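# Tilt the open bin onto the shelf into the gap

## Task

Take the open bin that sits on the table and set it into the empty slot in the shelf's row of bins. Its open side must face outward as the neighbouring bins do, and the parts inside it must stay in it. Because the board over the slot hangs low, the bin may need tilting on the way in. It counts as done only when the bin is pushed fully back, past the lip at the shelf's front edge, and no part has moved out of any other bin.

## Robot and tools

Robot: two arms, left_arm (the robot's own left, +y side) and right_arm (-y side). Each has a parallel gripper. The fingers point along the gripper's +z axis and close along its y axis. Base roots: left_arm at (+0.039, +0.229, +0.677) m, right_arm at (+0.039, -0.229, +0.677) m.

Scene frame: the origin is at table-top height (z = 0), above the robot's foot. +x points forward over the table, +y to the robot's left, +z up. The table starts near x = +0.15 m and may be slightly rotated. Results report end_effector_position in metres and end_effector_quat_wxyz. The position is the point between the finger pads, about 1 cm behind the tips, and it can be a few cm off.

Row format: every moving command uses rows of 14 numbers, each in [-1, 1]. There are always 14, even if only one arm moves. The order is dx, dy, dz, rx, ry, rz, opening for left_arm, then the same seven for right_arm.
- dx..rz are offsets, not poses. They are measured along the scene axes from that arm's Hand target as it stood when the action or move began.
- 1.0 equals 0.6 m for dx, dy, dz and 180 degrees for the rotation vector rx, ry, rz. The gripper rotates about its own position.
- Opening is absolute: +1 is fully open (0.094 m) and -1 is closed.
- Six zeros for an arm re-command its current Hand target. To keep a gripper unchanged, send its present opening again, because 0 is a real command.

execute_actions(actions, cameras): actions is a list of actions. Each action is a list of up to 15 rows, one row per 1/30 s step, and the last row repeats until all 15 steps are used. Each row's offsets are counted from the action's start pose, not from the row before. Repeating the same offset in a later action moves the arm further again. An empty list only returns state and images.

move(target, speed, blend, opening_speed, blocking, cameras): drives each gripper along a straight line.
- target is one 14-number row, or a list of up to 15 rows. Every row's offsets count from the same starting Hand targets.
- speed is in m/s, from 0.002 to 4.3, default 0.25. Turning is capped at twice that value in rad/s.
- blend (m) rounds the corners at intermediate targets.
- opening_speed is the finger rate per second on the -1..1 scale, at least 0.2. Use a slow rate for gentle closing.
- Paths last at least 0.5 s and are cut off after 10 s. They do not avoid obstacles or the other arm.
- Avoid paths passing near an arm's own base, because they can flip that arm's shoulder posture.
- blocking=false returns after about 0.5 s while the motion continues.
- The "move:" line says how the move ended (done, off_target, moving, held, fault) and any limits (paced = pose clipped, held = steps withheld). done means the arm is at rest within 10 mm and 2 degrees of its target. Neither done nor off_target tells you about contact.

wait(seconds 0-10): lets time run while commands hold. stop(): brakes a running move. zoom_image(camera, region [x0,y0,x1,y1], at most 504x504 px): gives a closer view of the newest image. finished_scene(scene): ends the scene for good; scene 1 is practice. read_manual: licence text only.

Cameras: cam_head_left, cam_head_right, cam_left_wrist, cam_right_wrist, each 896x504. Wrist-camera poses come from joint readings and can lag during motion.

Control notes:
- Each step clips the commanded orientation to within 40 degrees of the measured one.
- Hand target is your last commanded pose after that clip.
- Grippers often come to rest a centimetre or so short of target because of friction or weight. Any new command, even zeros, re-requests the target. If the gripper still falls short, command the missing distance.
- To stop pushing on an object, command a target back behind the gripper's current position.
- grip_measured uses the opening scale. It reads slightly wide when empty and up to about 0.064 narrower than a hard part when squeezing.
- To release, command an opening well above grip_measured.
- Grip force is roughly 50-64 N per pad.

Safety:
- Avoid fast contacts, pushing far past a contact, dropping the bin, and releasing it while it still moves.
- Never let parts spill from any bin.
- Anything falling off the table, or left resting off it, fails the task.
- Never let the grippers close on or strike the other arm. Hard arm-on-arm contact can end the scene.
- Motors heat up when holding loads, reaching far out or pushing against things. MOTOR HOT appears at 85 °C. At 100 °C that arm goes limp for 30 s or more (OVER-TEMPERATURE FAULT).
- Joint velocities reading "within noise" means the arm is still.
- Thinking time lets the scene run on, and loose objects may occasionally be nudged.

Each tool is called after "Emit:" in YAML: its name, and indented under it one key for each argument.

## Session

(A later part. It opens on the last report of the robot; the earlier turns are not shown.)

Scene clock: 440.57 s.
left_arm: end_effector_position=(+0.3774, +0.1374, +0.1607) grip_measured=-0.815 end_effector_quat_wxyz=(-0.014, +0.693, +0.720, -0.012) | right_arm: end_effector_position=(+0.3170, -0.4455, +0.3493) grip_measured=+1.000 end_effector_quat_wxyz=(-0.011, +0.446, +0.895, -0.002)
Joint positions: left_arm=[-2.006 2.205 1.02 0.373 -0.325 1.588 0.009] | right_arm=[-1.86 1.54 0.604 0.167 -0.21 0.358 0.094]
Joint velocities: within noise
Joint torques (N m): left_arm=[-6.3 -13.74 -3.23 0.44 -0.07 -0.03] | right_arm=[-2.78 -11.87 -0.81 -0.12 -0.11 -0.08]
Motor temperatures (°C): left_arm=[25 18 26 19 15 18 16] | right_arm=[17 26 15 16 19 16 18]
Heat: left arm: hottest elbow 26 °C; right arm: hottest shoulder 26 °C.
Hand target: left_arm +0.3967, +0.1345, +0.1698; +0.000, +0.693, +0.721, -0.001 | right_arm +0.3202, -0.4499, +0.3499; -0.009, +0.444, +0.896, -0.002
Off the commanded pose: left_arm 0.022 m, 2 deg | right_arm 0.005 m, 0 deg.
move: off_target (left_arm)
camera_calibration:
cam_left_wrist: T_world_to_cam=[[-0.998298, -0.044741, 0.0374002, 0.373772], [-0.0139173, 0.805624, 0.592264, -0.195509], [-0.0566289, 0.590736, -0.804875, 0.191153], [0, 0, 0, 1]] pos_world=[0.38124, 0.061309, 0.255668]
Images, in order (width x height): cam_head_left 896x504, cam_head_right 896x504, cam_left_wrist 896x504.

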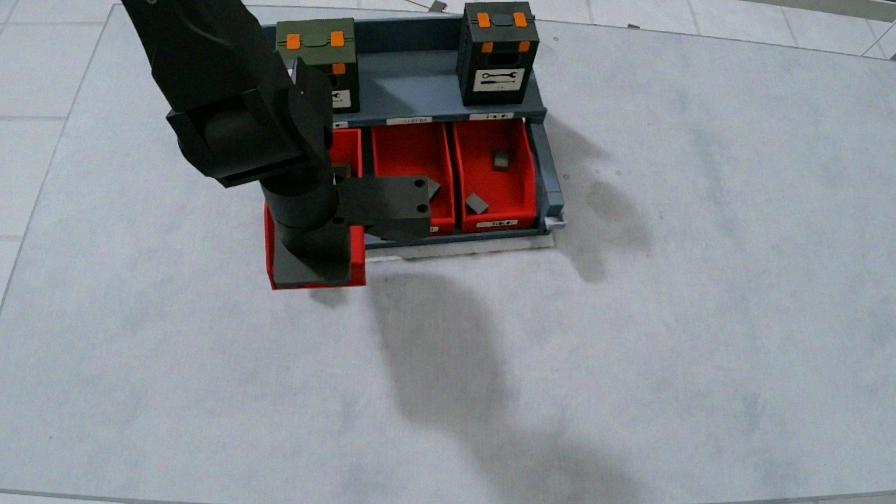

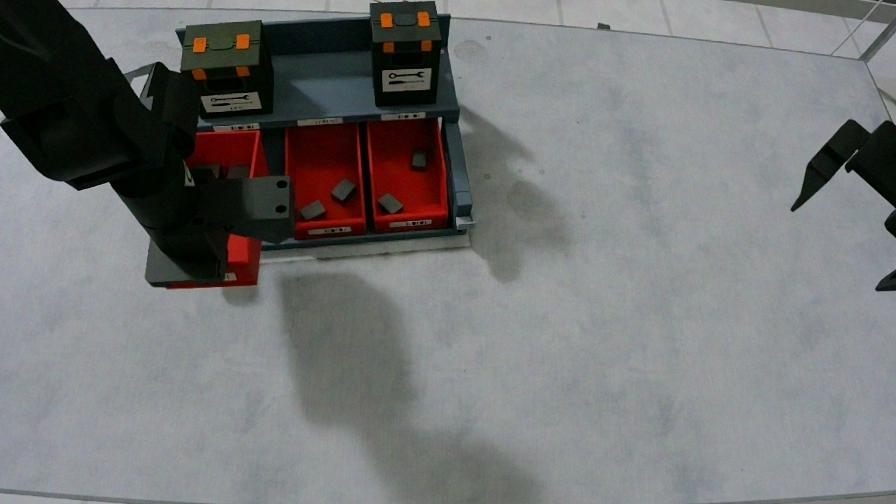

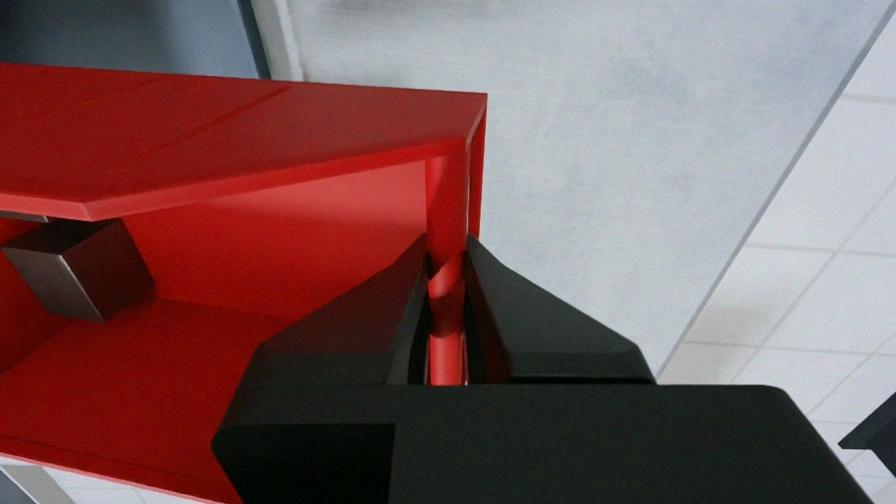

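Emit:
move:
  target:
    - [0.0,-0.010,0,0,0,0,-0.97, 0,0,0,0,0,0,1.0]
    - [0.0,-0.010,-0.13,0,0,0,-0.97, 0,0,0,0,0,0,1.0]
  speed: 0.08
  cameras: ["cam_head_left","cam_head_right","cam_left_wrist"]

Scene clock: 471.20 s.
left_arm: end_effector_position=(+0.3928, +0.1307, +0.0916) grip_measured=-0.815 end_effector_quat_wxyz=(-0.005, +0.690, +0.724, -0.003) | right_arm: end_effector_position=(+0.3170, -0.4455, +0.3493) grip_measured=+1.000 end_effector_quat_wxyz=(-0.011, +0.446, +0.895, -0.002)
Joint positions: left_arm=[-1.98 2.367 1.226 0.362 -0.306 1.606 0.009] | right_arm=[-1.86 1.54 0.604 0.167 -0.21 0.358 0.094]
Joint velocities: within noise
Joint torques (N m): left_arm=[-6.07 -11.52 -2.52 0.44 0.16 0.03] | right_arm=[-3.37 -11.87 -0.69 -0.02 -0.11 -0.07]
Motor temperatures (°C): left_arm=[25 19 23 18 15 18 16] | right_arm=[17 26 15 16 19 16 18]
Heat: left arm: hottest waist 25 °C; right arm: hottest shoulder 26 °C.
Hand target: left_arm +0.3969, +0.1286, +0.0918; +0.000, +0.693, +0.721, -0.001 | right_arm +0.3202, -0.4499, +0.3499; -0.009, +0.444, +0.896, -0.002
Off the commanded pose: left_arm 0.004 m, 1 deg | right_arm 0.005 m, 0 deg.
move: done
camera_calibration:
cam_left_wrist: T_world_to_cam=[[-0.998425, -0.0547953, 0.0120321, 0.395099], [-0.0370278, 0.804771, 0.592429, -0.139709], [-0.0421455, 0.591051, -0.805532, 0.134676], [0, 0, 0, 1]] pos_world=[0.39498, 0.0544832, 0.186499]
Images, in order (width x height): cam_head_left 896x504, cam_head_right 896x504, cam_left_wrist 896x504.

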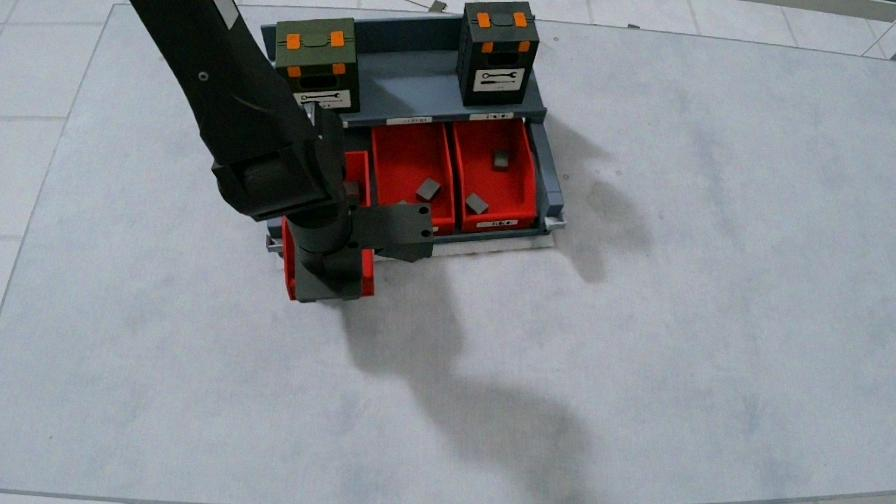

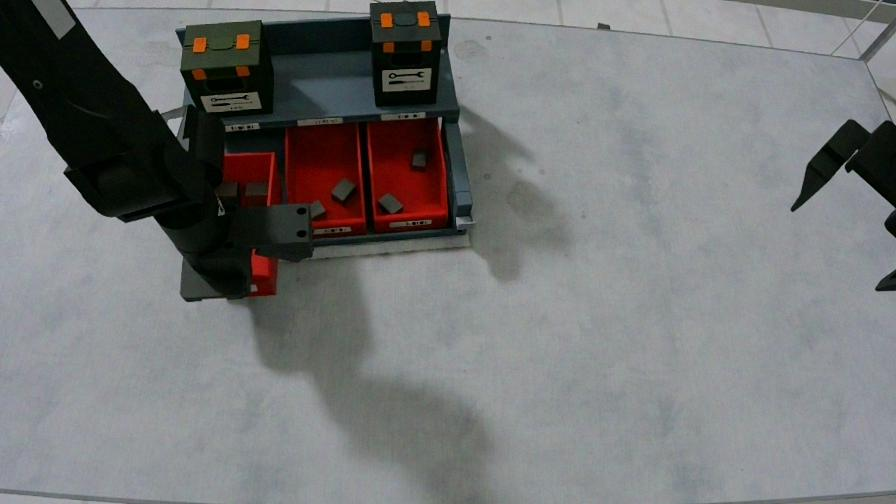

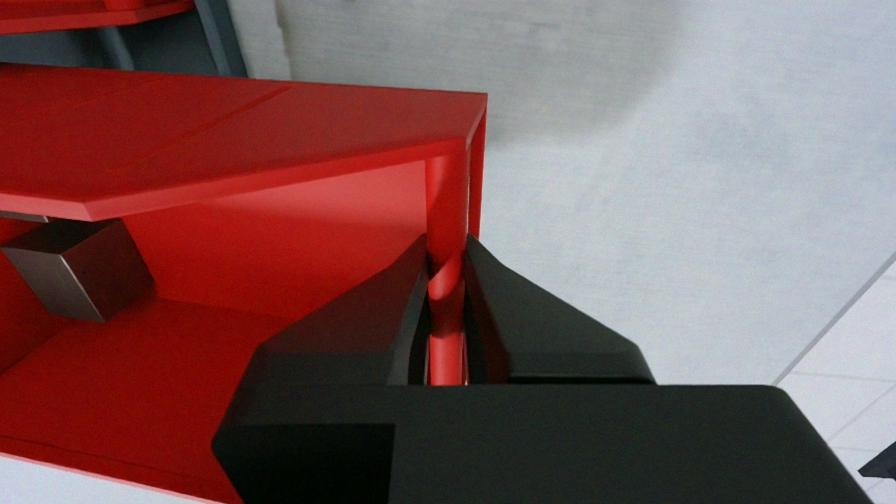

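Emit:
zoom_image:
  camera: "cam_head_left"
  region: [250, 100, 430, 310]

Emit:
zoom_image:
  camera: "cam_head_right"
  region: [140, 100, 340, 310]

Scaled by 2.400 from the camera's 896x504 image, which has a finer 1280x720 frame.

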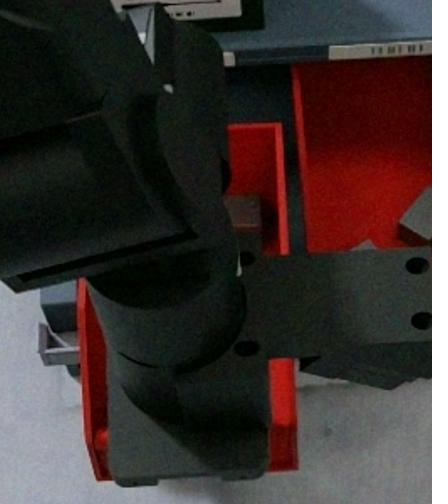

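Scaled by 2.400 from the camera's 896x504 image, which has a finer 1280x720 frame.

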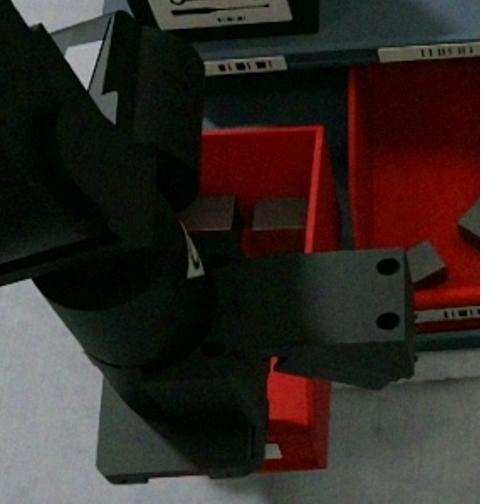

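Emit:
move:
  target:
    - [0.0,-0.0075,-0.037,0,0,0.0083,-0.97, 0,0,0,0,0,0,1.0]
    - [0.07,-0.0033,-0.037,0,0,0.0083,-0.97, 0,0,0,0,0,0,1.0]
  speed: 0.06
  cameras: ["cam_head_left","cam_head_right","cam_left_wrist"]

Emit:
zoom_image:
  camera: "cam_head_left"
  region: [250, 100, 430, 310]

Scene clock: 487.13 s.
left_arm: end_effector_position=(+0.4133, +0.1234, +0.0618) grip_measured=-0.815 end_effector_quat_wxyz=(-0.013, +0.690, +0.723, -0.014) | right_arm: end_effector_position=(+0.3170, -0.4455, +0.3493) grip_measured=+1.000 end_effector_quat_wxyz=(-0.011, +0.446, +0.895, -0.002)
Joint positions: left_arm=[-1.978 2.421 1.367 0.246 -0.303 1.6 0.009] | right_arm=[-1.86 1.54 0.604 0.167 -0.21 0.358 0.094]
Joint velocities: within noise
Joint torques (N m): left_arm=[-6.01 -14.62 -1.84 0.55 0.12 -0.16] | right_arm=[-3.55 -11.63 -0.72 -0.16 -0.11 -0.07]
Motor temperatures (°C): left_arm=[25 18 23 18 15 18 16] | right_arm=[17 26 15 16 19 16 18]
Heat: left arm: hottest waist 25 °C; right arm: hottest shoulder 26 °C.
Hand target: left_arm +0.4391, +0.1267, +0.0696; +0.000, +0.684, +0.730, -0.001 | right_arm +0.3202, -0.4499, +0.3499; -0.009, +0.444, +0.896, -0.002
Off the commanded pose: left_arm 0.027 m, 2 deg | right_arm 0.005 m, 0 deg.
move: off_target (left_arm)
camera_calibration:
cam_left_wrist: T_world_to_cam=[[-0.997806, -0.0531015, 0.039538, 0.413341], [-0.0196068, 0.80744, 0.589624, -0.122859], [-0.0632345, 0.587555, -0.80671, 0.125044], [0, 0, 0, 1]] pos_world=[0.417932, 0.0476797, 0.156972]
Images, in order (width x height): cam_head_left 896x504, cam_head_right 896x504, cam_left_wrist 896x504.

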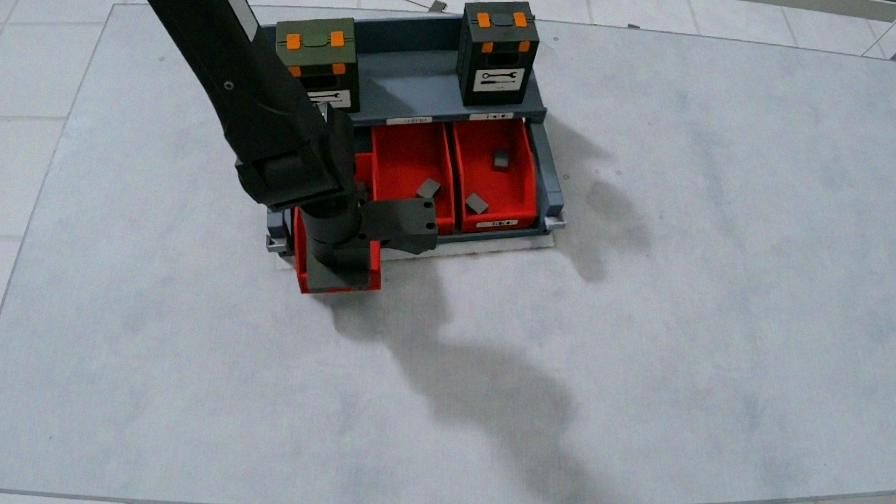

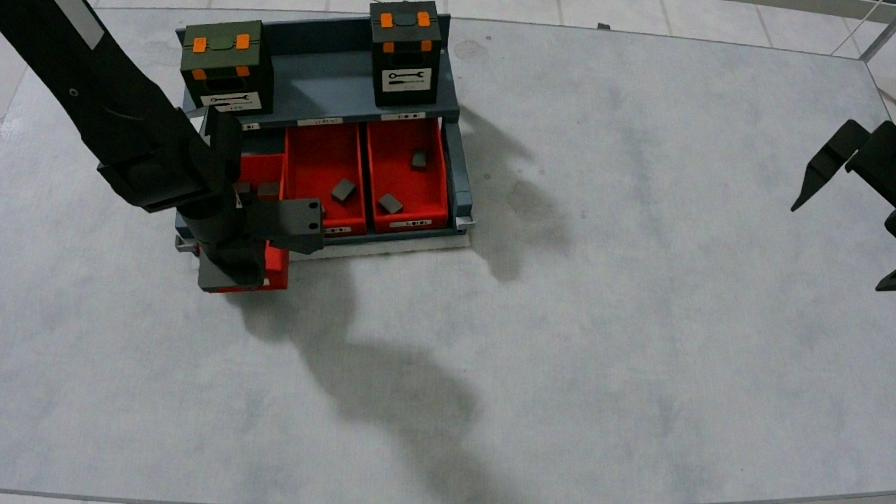

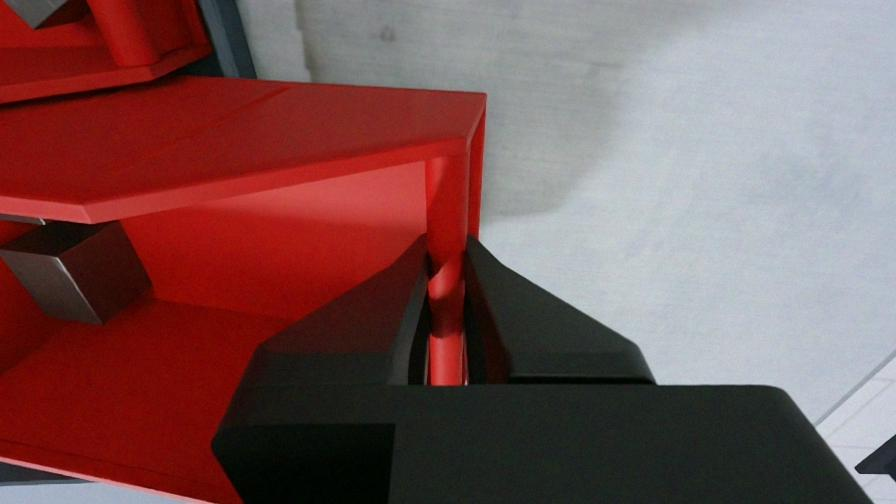

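Scaled by 2.400 from the camera's 896x504 image, which has a finer 1280x720 frame.

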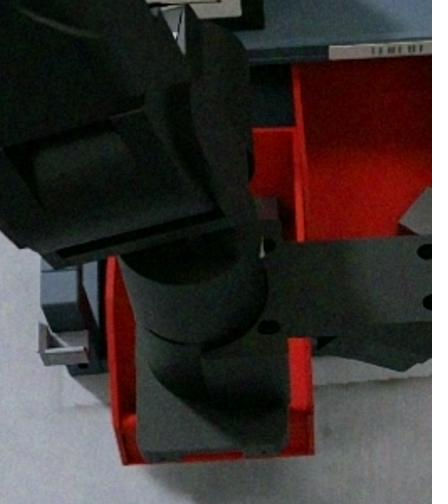

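Emit:
move:
  target: [0.0,0.0167,0.008,0,0,0.004,-0.97, 0,0,0,0,0,0,1.0]
  speed: 0.06
  cameras: ["cam_head_left","cam_head_right","cam_left_wrist"]

Emit:
zoom_image:
  camera: "cam_head_left"
  region: [250, 100, 430, 310]

Scene clock: 495.17 s.
left_arm: end_effector_position=(+0.4194, +0.1334, +0.0620) grip_measured=-0.815 end_effector_quat_wxyz=(-0.011, +0.685, +0.728, -0.011) | right_arm: end_effector_position=(+0.3170, -0.4455, +0.3493) grip_measured=+1.000 end_effector_quat_wxyz=(-0.011, +0.446, +0.895, -0.002)
Joint positions: left_arm=[-1.964 2.41 1.367 0.246 -0.293 1.599 0.009] | right_arm=[-1.86 1.54 0.604 0.167 -0.21 0.358 0.094]
Joint velocities: within noise
Joint torques (N m): left_arm=[-6.07 -15.15 -3.18 0.65 0.15 -0.16] | right_arm=[-2.26 -11.52 -0.62 0.02 -0.1 -0.06]
Motor temperatures (°C): left_arm=[25 18 22 18 15 18 16] | right_arm=[17 26 15 16 19 16 18]
Heat: left arm: hottest waist 25 °C; right arm: hottest shoulder 26 °C.
Hand target: left_arm +0.4388, +0.1368, +0.0744; +0.000, +0.679, +0.734, -0.001 | right_arm +0.3202, -0.4499, +0.3499; -0.009, +0.444, +0.896, -0.002
Off the commanded pose: left_arm 0.023 m, 2 deg | right_arm 0.005 m, 0 deg.
move: off_target (left_arm)
camera_calibration:
cam_left_wrist: T_world_to_cam=[[-0.997155, -0.0678596, 0.0328119, 0.422081], [-0.0354073, 0.805989, 0.590871, -0.124146], [-0.0665423, 0.588028, -0.806099, 0.121015], [0, 0, 0, 1]] pos_world=[0.424537, 0.0575421, 0.157055]
Images, in order (width x height): cam_head_left 896x504, cam_head_right 896x504, cam_left_wrist 896x504.

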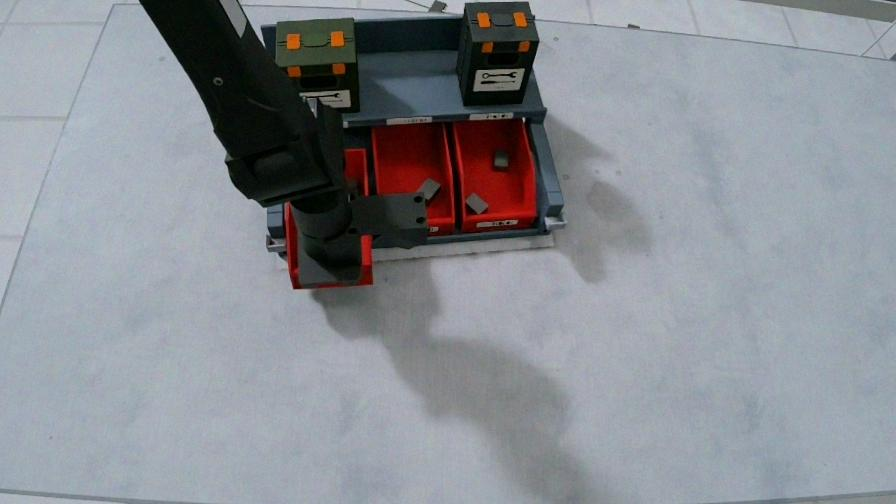

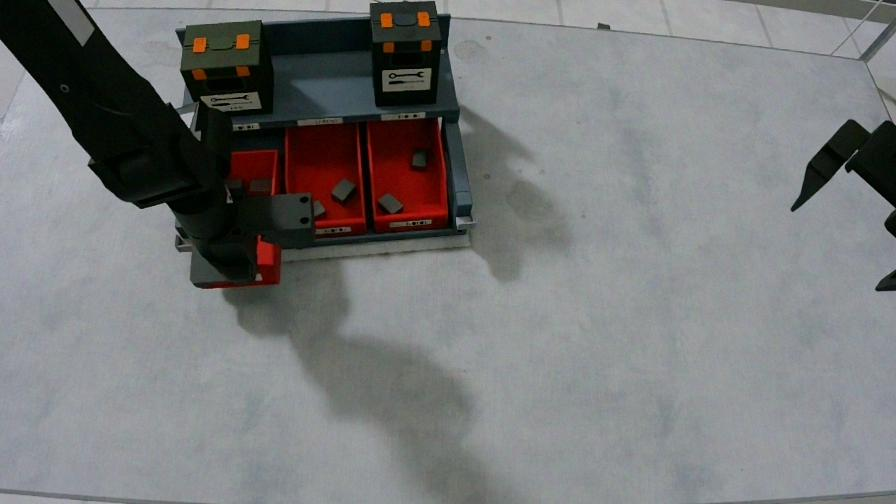

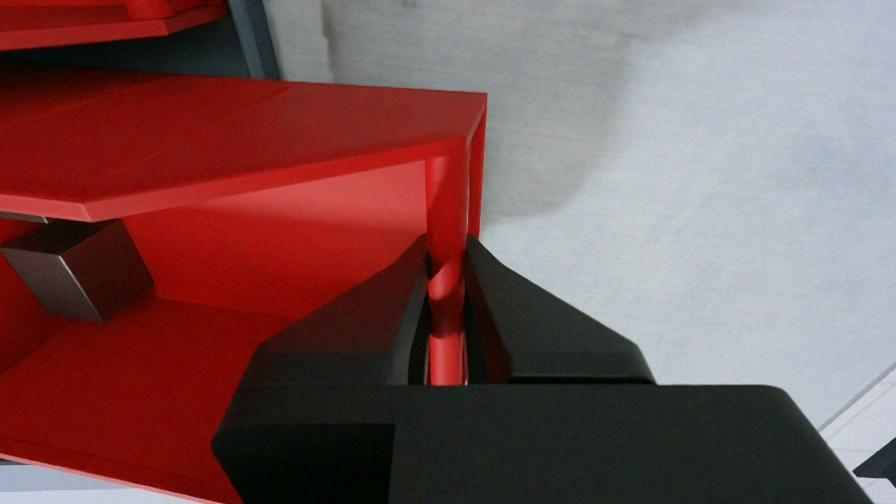

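Scaled by 2.400 from the camera's 896x504 image, which has a finer 1280x720 frame.

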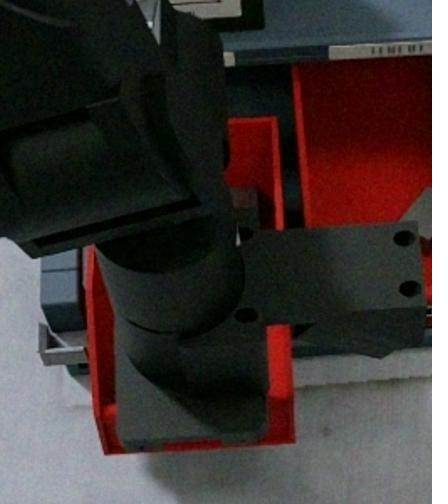

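Emit:
move:
  target: [0.05,-0.004,0,0,0,0.008,-0.97, 0,0,0,0,0,0,1.0]
  speed: 0.06
  cameras: ["cam_head_left","cam_head_right","cam_left_wrist"]

Emit:
zoom_image:
  camera: "cam_head_left"
  region: [250, 100, 430, 310]

Scene clock: 507.27 s.
left_arm: end_effector_position=(+0.4414, +0.1360, +0.0629) grip_measured=-0.815 end_effector_quat_wxyz=(-0.015, +0.675, +0.737, -0.014) | right_arm: end_effector_position=(+0.3170, -0.4455, +0.3493) grip_measured=+1.000 end_effector_quat_wxyz=(-0.011, +0.446, +0.895, -0.002)
Joint positions: left_arm=[-1.964 2.392 1.411 0.172 -0.294 1.568 0.009] | right_arm=[-1.86 1.54 0.604 0.167 -0.21 0.358 0.094]
Joint velocities: within noise
Joint torques (N m): left_arm=[-6.77 -15.44 -1.31 0.35 -0.08 -0.19] | right_arm=[-2.84 -11.75 -0.83 0.08 -0.09 -0.04]
Motor temperatures (°C): left_arm=[25 19 22 18 15 18 16] | right_arm=[17 26 15 16 19 16 18]
Heat: left arm: hottest waist 25 °C; right arm: hottest shoulder 26 °C.
Hand target: left_arm +0.4688, +0.1344, +0.0743; +0.000, +0.670, +0.742, -0.001 | right_arm +0.3202, -0.4499, +0.3499; -0.009, +0.444, +0.896, -0.002
Off the commanded pose: left_arm 0.030 m, 2 deg | right_arm 0.005 m, 0 deg.
move: off_target (left_arm)
camera_calibration:
cam_left_wrist: T_world_to_cam=[[-0.994564, -0.0947195, 0.0432566, 0.445934], [-0.0508864, 0.804538, 0.591717, -0.118956], [-0.0908487, 0.586299, -0.804984, 0.132655], [0, 0, 0, 1]] pos_world=[0.449508, 0.0601681, 0.157884]
Images, in order (width x height): cam_head_left 896x504, cam_head_right 896x504, cam_left_wrist 896x504.

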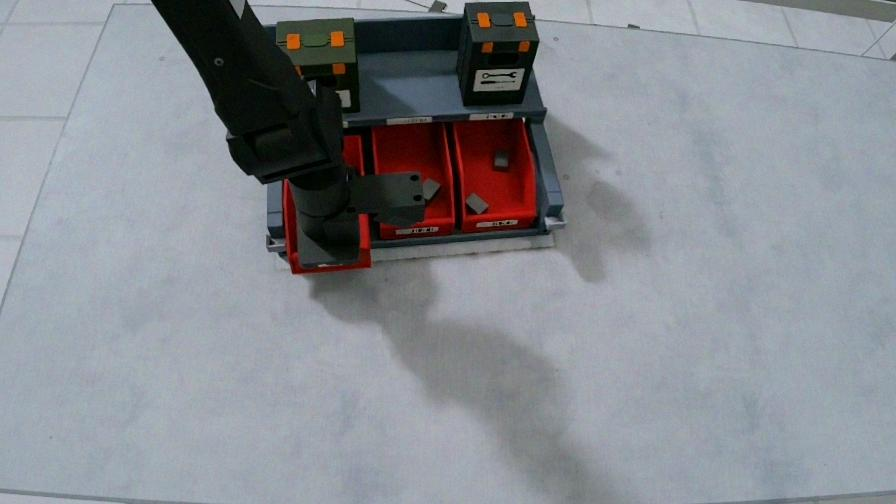

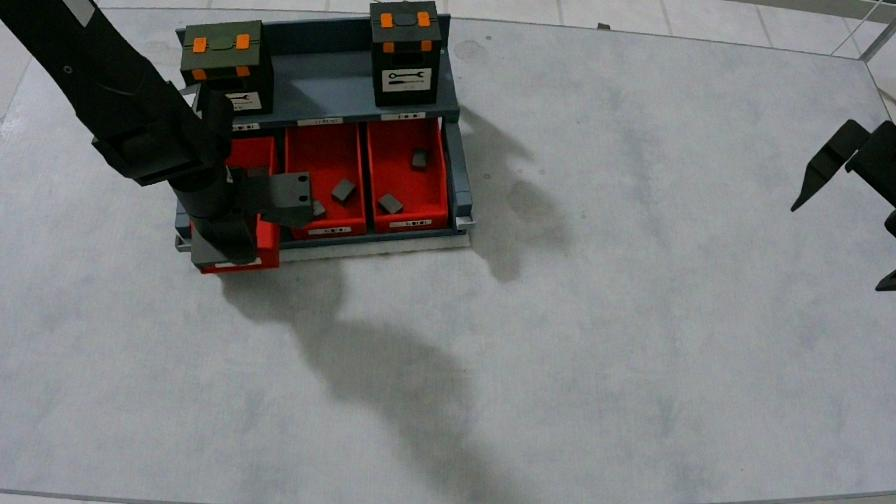

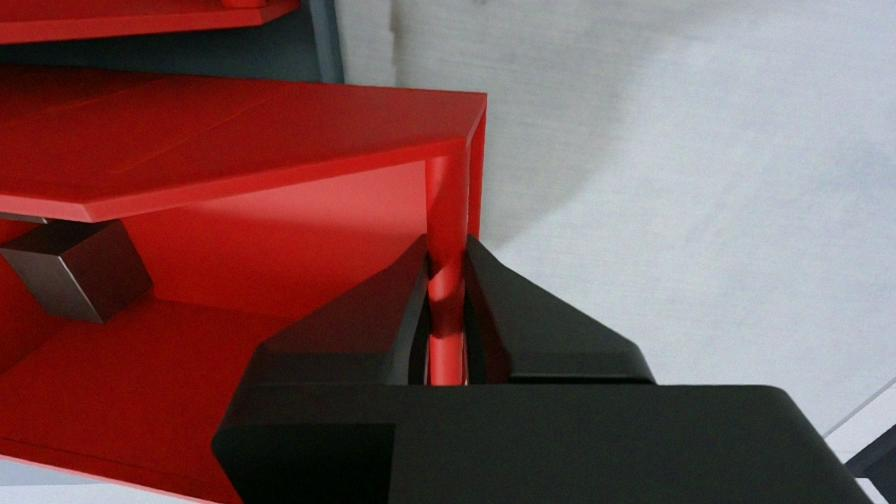

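Scaled by 2.400 from the camera's 896x504 image, which has a finer 1280x720 frame.

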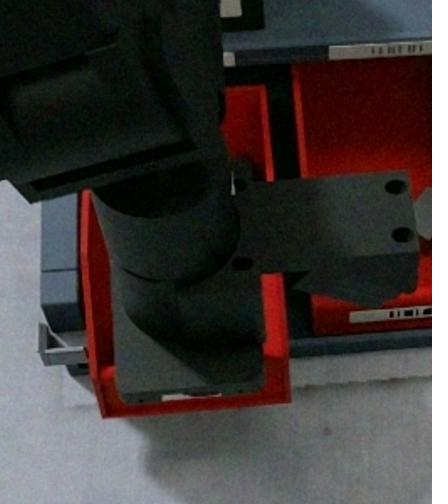

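Emit:
move:
  target: [0.04,-0.011,-0.008,0,0,0,-0.97, 0,0,0,0,0,0,1.0]
  speed: 0.06
  cameras: ["cam_head_left","cam_head_right","cam_left_wrist"]

Emit:
zoom_image:
  camera: "cam_head_left"
  region: [250, 100, 430, 310]

Scene clock: 519.60 s.
left_arm: end_effector_position=(+0.4696, +0.1340, +0.0594) grip_measured=-0.815 end_effector_quat_wxyz=(-0.014, +0.673, +0.739, -0.011) | right_arm: end_effector_position=(+0.3170, -0.4454, +0.3493) grip_measured=+1.000 end_effector_quat_wxyz=(-0.011, +0.446, +0.895, -0.001)
Joint positions: left_arm=[-1.97 2.392 1.481 0.109 -0.3 1.561 0.009] | right_arm=[-1.86 1.54 0.604 0.167 -0.21 0.358 0.094]
Joint velocities: within noise
Joint torques (N m): left_arm=[-7.24 -15.38 -0.43 0.35 -0.13 -0.19] | right_arm=[-3.08 -11.69 -0.75 -0.01 -0.11 -0.08]
Motor temperatures (°C): left_arm=[25 20 22 18 15 18 16] | right_arm=[17 26 15 16 19 16 18]
Heat: left arm: hottest waist 25 °C; right arm: hottest shoulder 26 °C.
Hand target: left_arm +0.4930, +0.1277, +0.0696; +0.000, +0.670, +0.742, -0.001 | right_arm +0.3202, -0.4499, +0.3499; -0.009, +0.444, +0.896, -0.002
Off the commanded pose: left_arm 0.026 m, 2 deg | right_arm 0.006 m, 0 deg.
move: off_target (left_arm)
camera_calibration:
cam_left_wrist: T_world_to_cam=[[-0.994344, -0.0998945, 0.0360631, 0.475058], [-0.0590797, 0.802444, 0.593795, -0.109921], [-0.0882555, 0.588306, -0.803807, 0.131907], [0, 0, 0, 1]] pos_world=[0.477518, 0.0580592, 0.154166]
Images, in order (width x height): cam_head_left 896x504, cam_head_right 896x504, cam_left_wrist 896x504.

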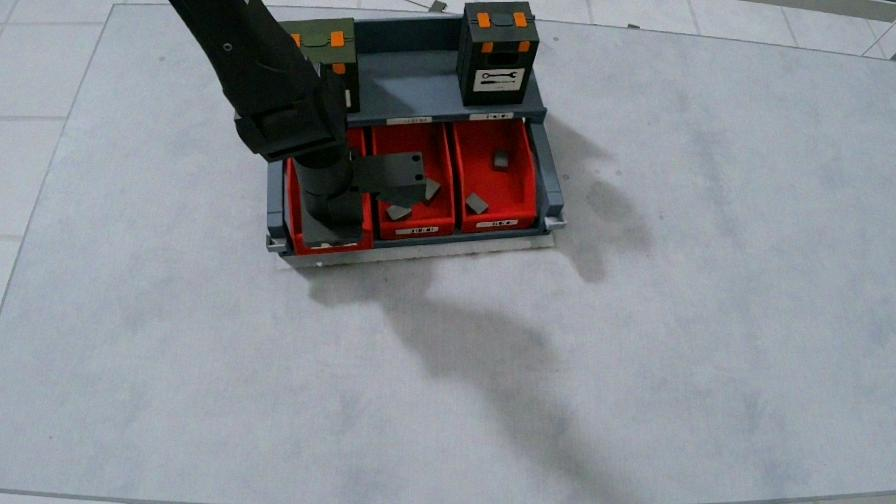

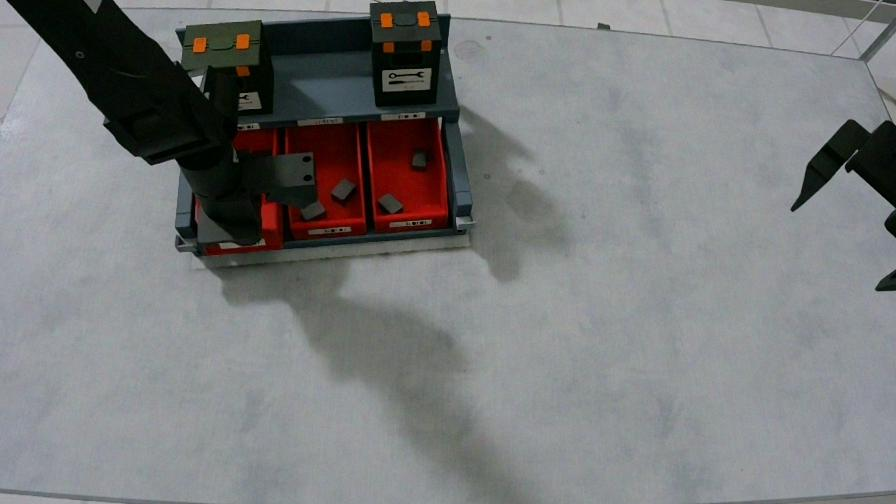

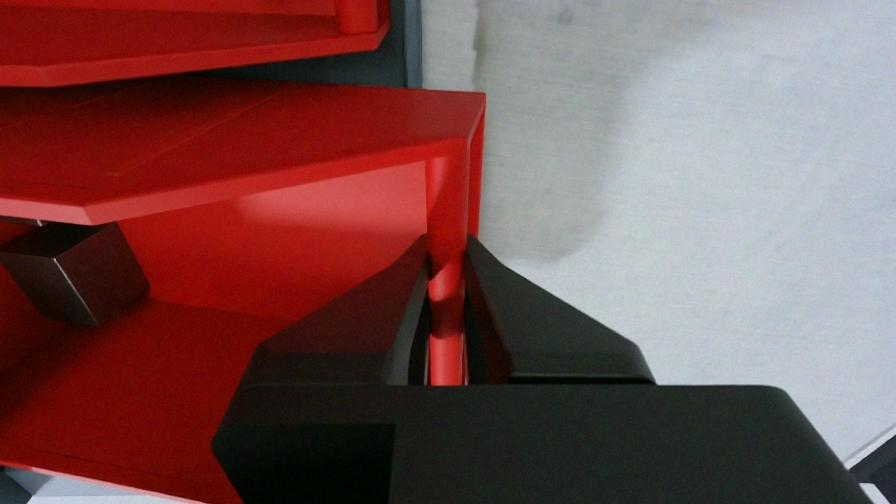

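Scaled by 2.400 from the camera's 896x504 image, which has a finer 1280x720 frame.

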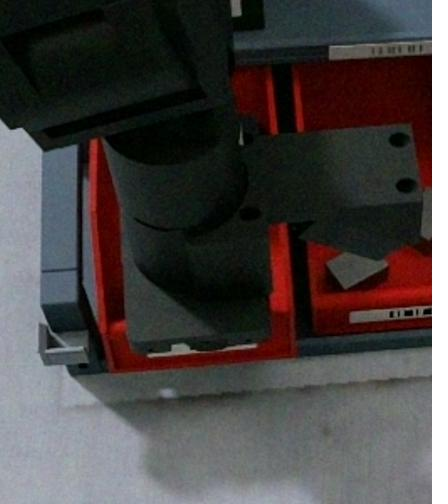

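Emit:
move:
  target:
    - [0.013,0.0,0,0,0,0,-0.97, 0,0,0,0,0,0,1.0]
    - [0.013,0.0,-0.033,0,0,0,-0.97, 0,0,0,0,0,0,1.0]
  speed: 0.05
  cameras: ["cam_head_left","cam_head_right","cam_left_wrist"]

Emit:
zoom_image:
  camera: "cam_head_left"
  region: [250, 100, 430, 310]

Emit:
zoom_image:
  camera: "cam_left_wrist"
  region: [300, 0, 620, 260]

Scene clock: 541.40 s.
left_arm: end_effector_position=(+0.5024, +0.1343, +0.0518) grip_measured=-0.815 end_effector_quat_wxyz=(-0.001, +0.669, +0.743, +0.002) | right_arm: end_effector_position=(+0.3170, -0.4454, +0.3493) grip_measured=+1.000 end_effector_quat_wxyz=(-0.011, +0.446, +0.895, -0.001)
Joint positions: left_arm=[-1.97 2.405 1.561 0.08 -0.299 1.559 0.009] | right_arm=[-1.86 1.54 0.604 0.167 -0.21 0.358 0.094]
Joint velocities: within noise
Joint torques (N m): left_arm=[-6.95 -13.33 0.14 0.29 0.06 -0.1] | right_arm=[-2.84 -11.58 -0.69 -0.01 -0.11 -0.05]
Motor temperatures (°C): left_arm=[25 21 21 18 15 17 17] | right_arm=[17 26 15 16 19 16 18]
Heat: left arm: hottest waist 25 °C; right arm: hottest shoulder 26 °C.
Hand target: left_arm +0.5005, +0.1276, +0.0498; +0.000, +0.670, +0.742, -0.001 | right_arm +0.3202, -0.4499, +0.3499; -0.009, +0.444, +0.896, -0.002
Off the commanded pose: left_arm 0.007 m, 0 deg | right_arm 0.005 m, 0 deg.
move: done
camera_calibration:
cam_left_wrist: T_world_to_cam=[[-0.993707, -0.112007, 0.000365236, 0.51115], [-0.0900008, 0.800406, 0.592663, -0.0878225], [-0.0666746, 0.588901, -0.80545, 0.117705], [0, 0, 0, 1]] pos_world=[0.507878, 0.0582291, 0.146668]
Images, in order (width x height): cam_head_left 896x504, cam_head_right 896x504, cam_left_wrist 896x504.

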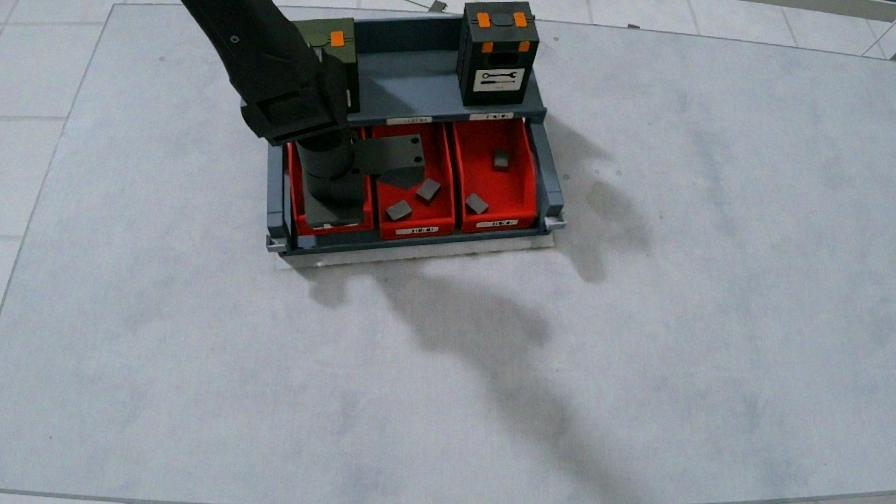

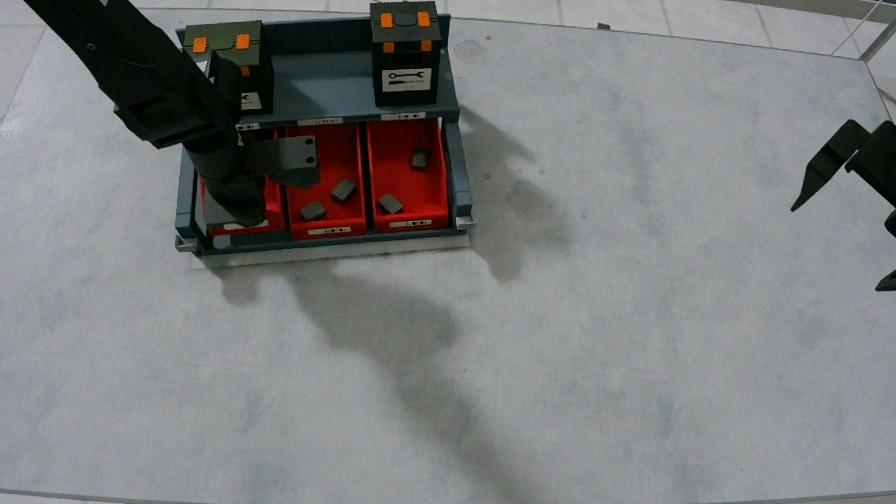

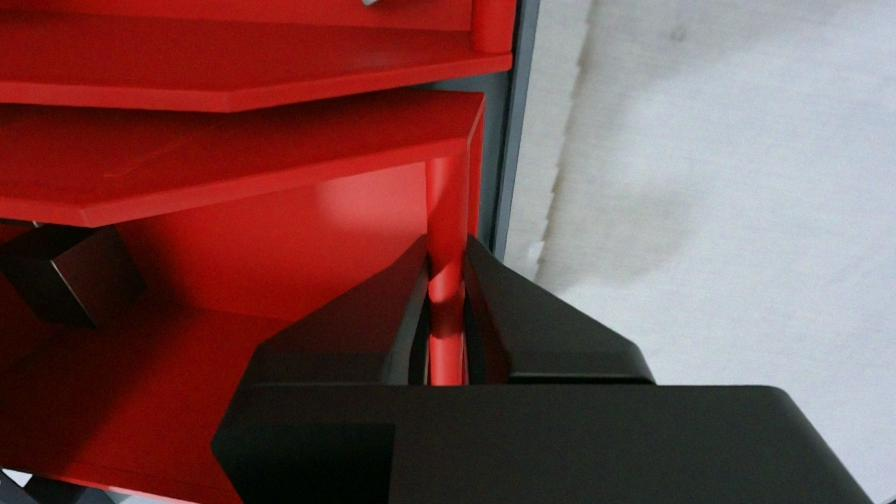

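Scaled by 2.400 from the camera's 896x504 image, which has a finer 1280x720 frame.

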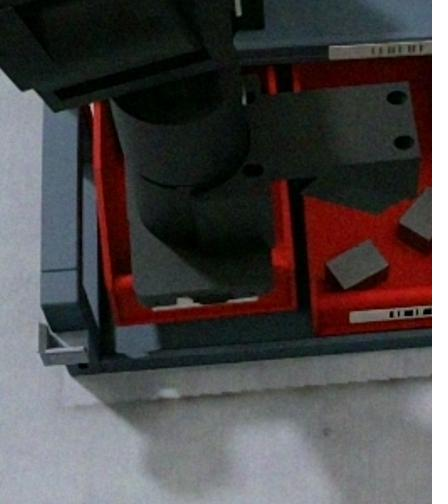

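Scaled by 1.575 from the camera's 896x504 image, which has a finer 1280x720 frame.

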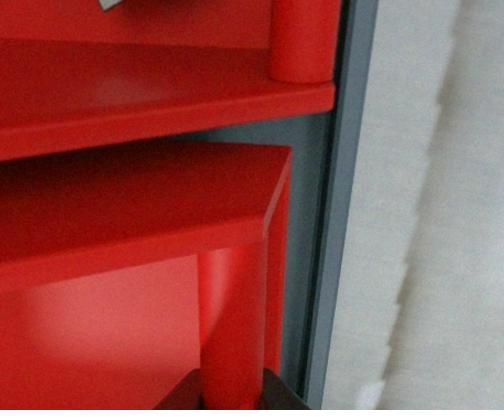

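Emit:
move:
  target: [0.0,0.0,-0.03,0,0,0,-0.97, 0,0,0,0,0,0,1.0]
  speed: 0.04
  cameras: ["cam_head_left","cam_head_right","cam_left_wrist"]

Emit:
zoom_image:
  camera: "cam_left_wrist"
  region: [300, 0, 620, 260]

Scene clock: 560.17 s.
left_arm: end_effector_position=(+0.5046, +0.1297, +0.0373) grip_measured=-0.816 end_effector_quat_wxyz=(+0.002, +0.667, +0.745, +0.003) | right_arm: end_effector_position=(+0.3170, -0.4454, +0.3493) grip_measured=+1.000 end_effector_quat_wxyz=(-0.011, +0.446, +0.895, -0.001)
Joint positions: left_arm=[-1.97 2.446 1.612 0.074 -0.297 1.557 0.009] | right_arm=[-1.86 1.54 0.604 0.167 -0.21 0.358 0.094]
Joint velocities: within noise
Joint torques (N m): left_arm=[-6.24 -12.92 0.77 0.02 0.18 -0.01] | right_arm=[-3.08 -12.1 -0.79 -0.16 -0.11 -0.06]
Motor temperatures (°C): left_arm=[25 20 21 18 15 17 17] | right_arm=[17 26 15 16 19 16 18]
Heat: left arm: hottest waist 25 °C; right arm: hottest shoulder 26 °C.
Hand target: left_arm +0.5007, +0.1276, +0.0318; +0.000, +0.670, +0.742, -0.001 | right_arm +0.3202, -0.4499, +0.3499; -0.009, +0.444, +0.896, -0.002
Off the commanded pose: left_arm 0.007 m, 1 deg | right_arm 0.005 m, 0 deg.
move: done
camera_calibration:
cam_left_wrist: T_world_to_cam=[[-0.993255, -0.11585, -0.00481437, 0.513208], [-0.096302, 0.801108, 0.590722, -0.0721222], [-0.0645784, 0.587201, -0.806861, 0.10817], [0, 0, 0, 1]] pos_world=[0.509786, 0.0537153, 0.132353]
Images, in order (width x height): cam_head_left 896x504, cam_head_right 896x504, cam_left_wrist 896x504.

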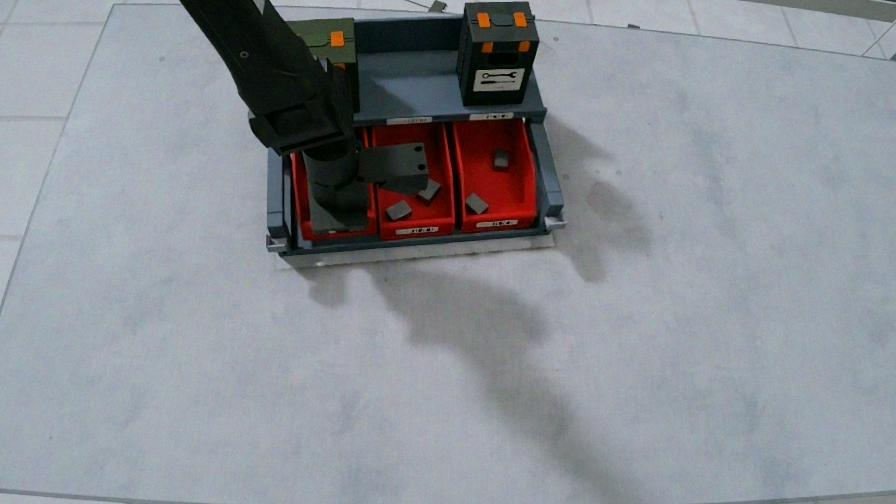

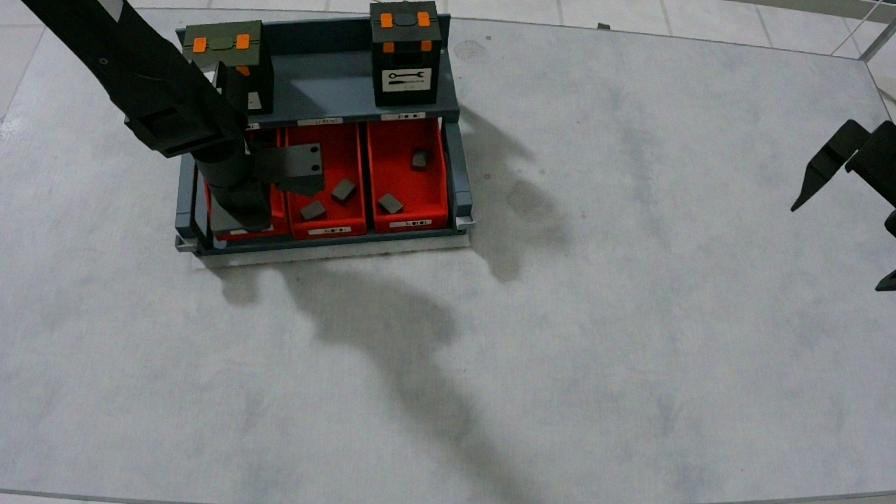

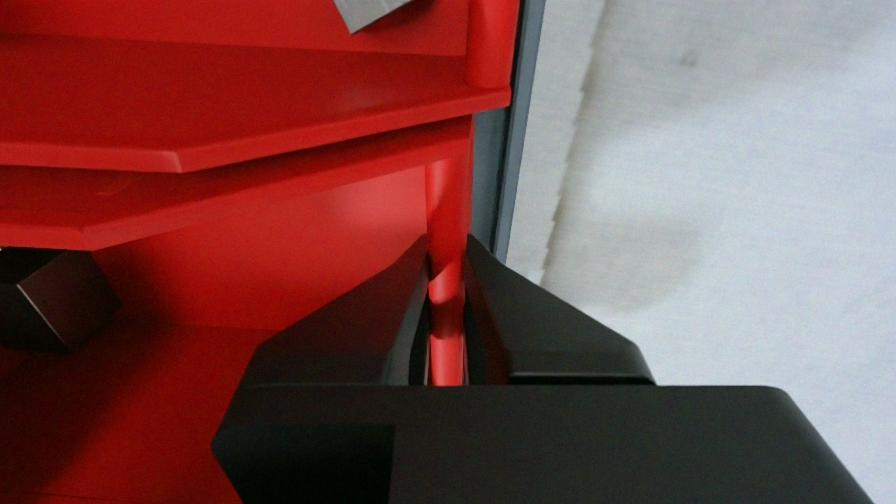

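Scaled by 1.575 from the camera's 896x504 image, which has a finer 1280x720 frame.

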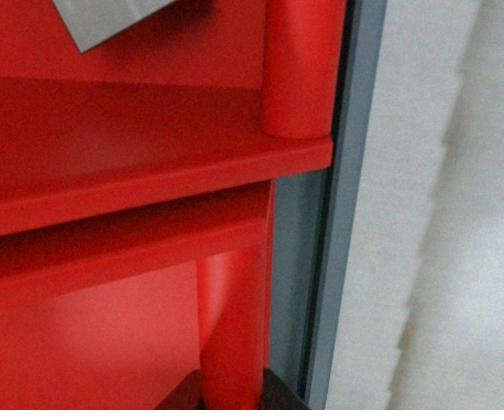

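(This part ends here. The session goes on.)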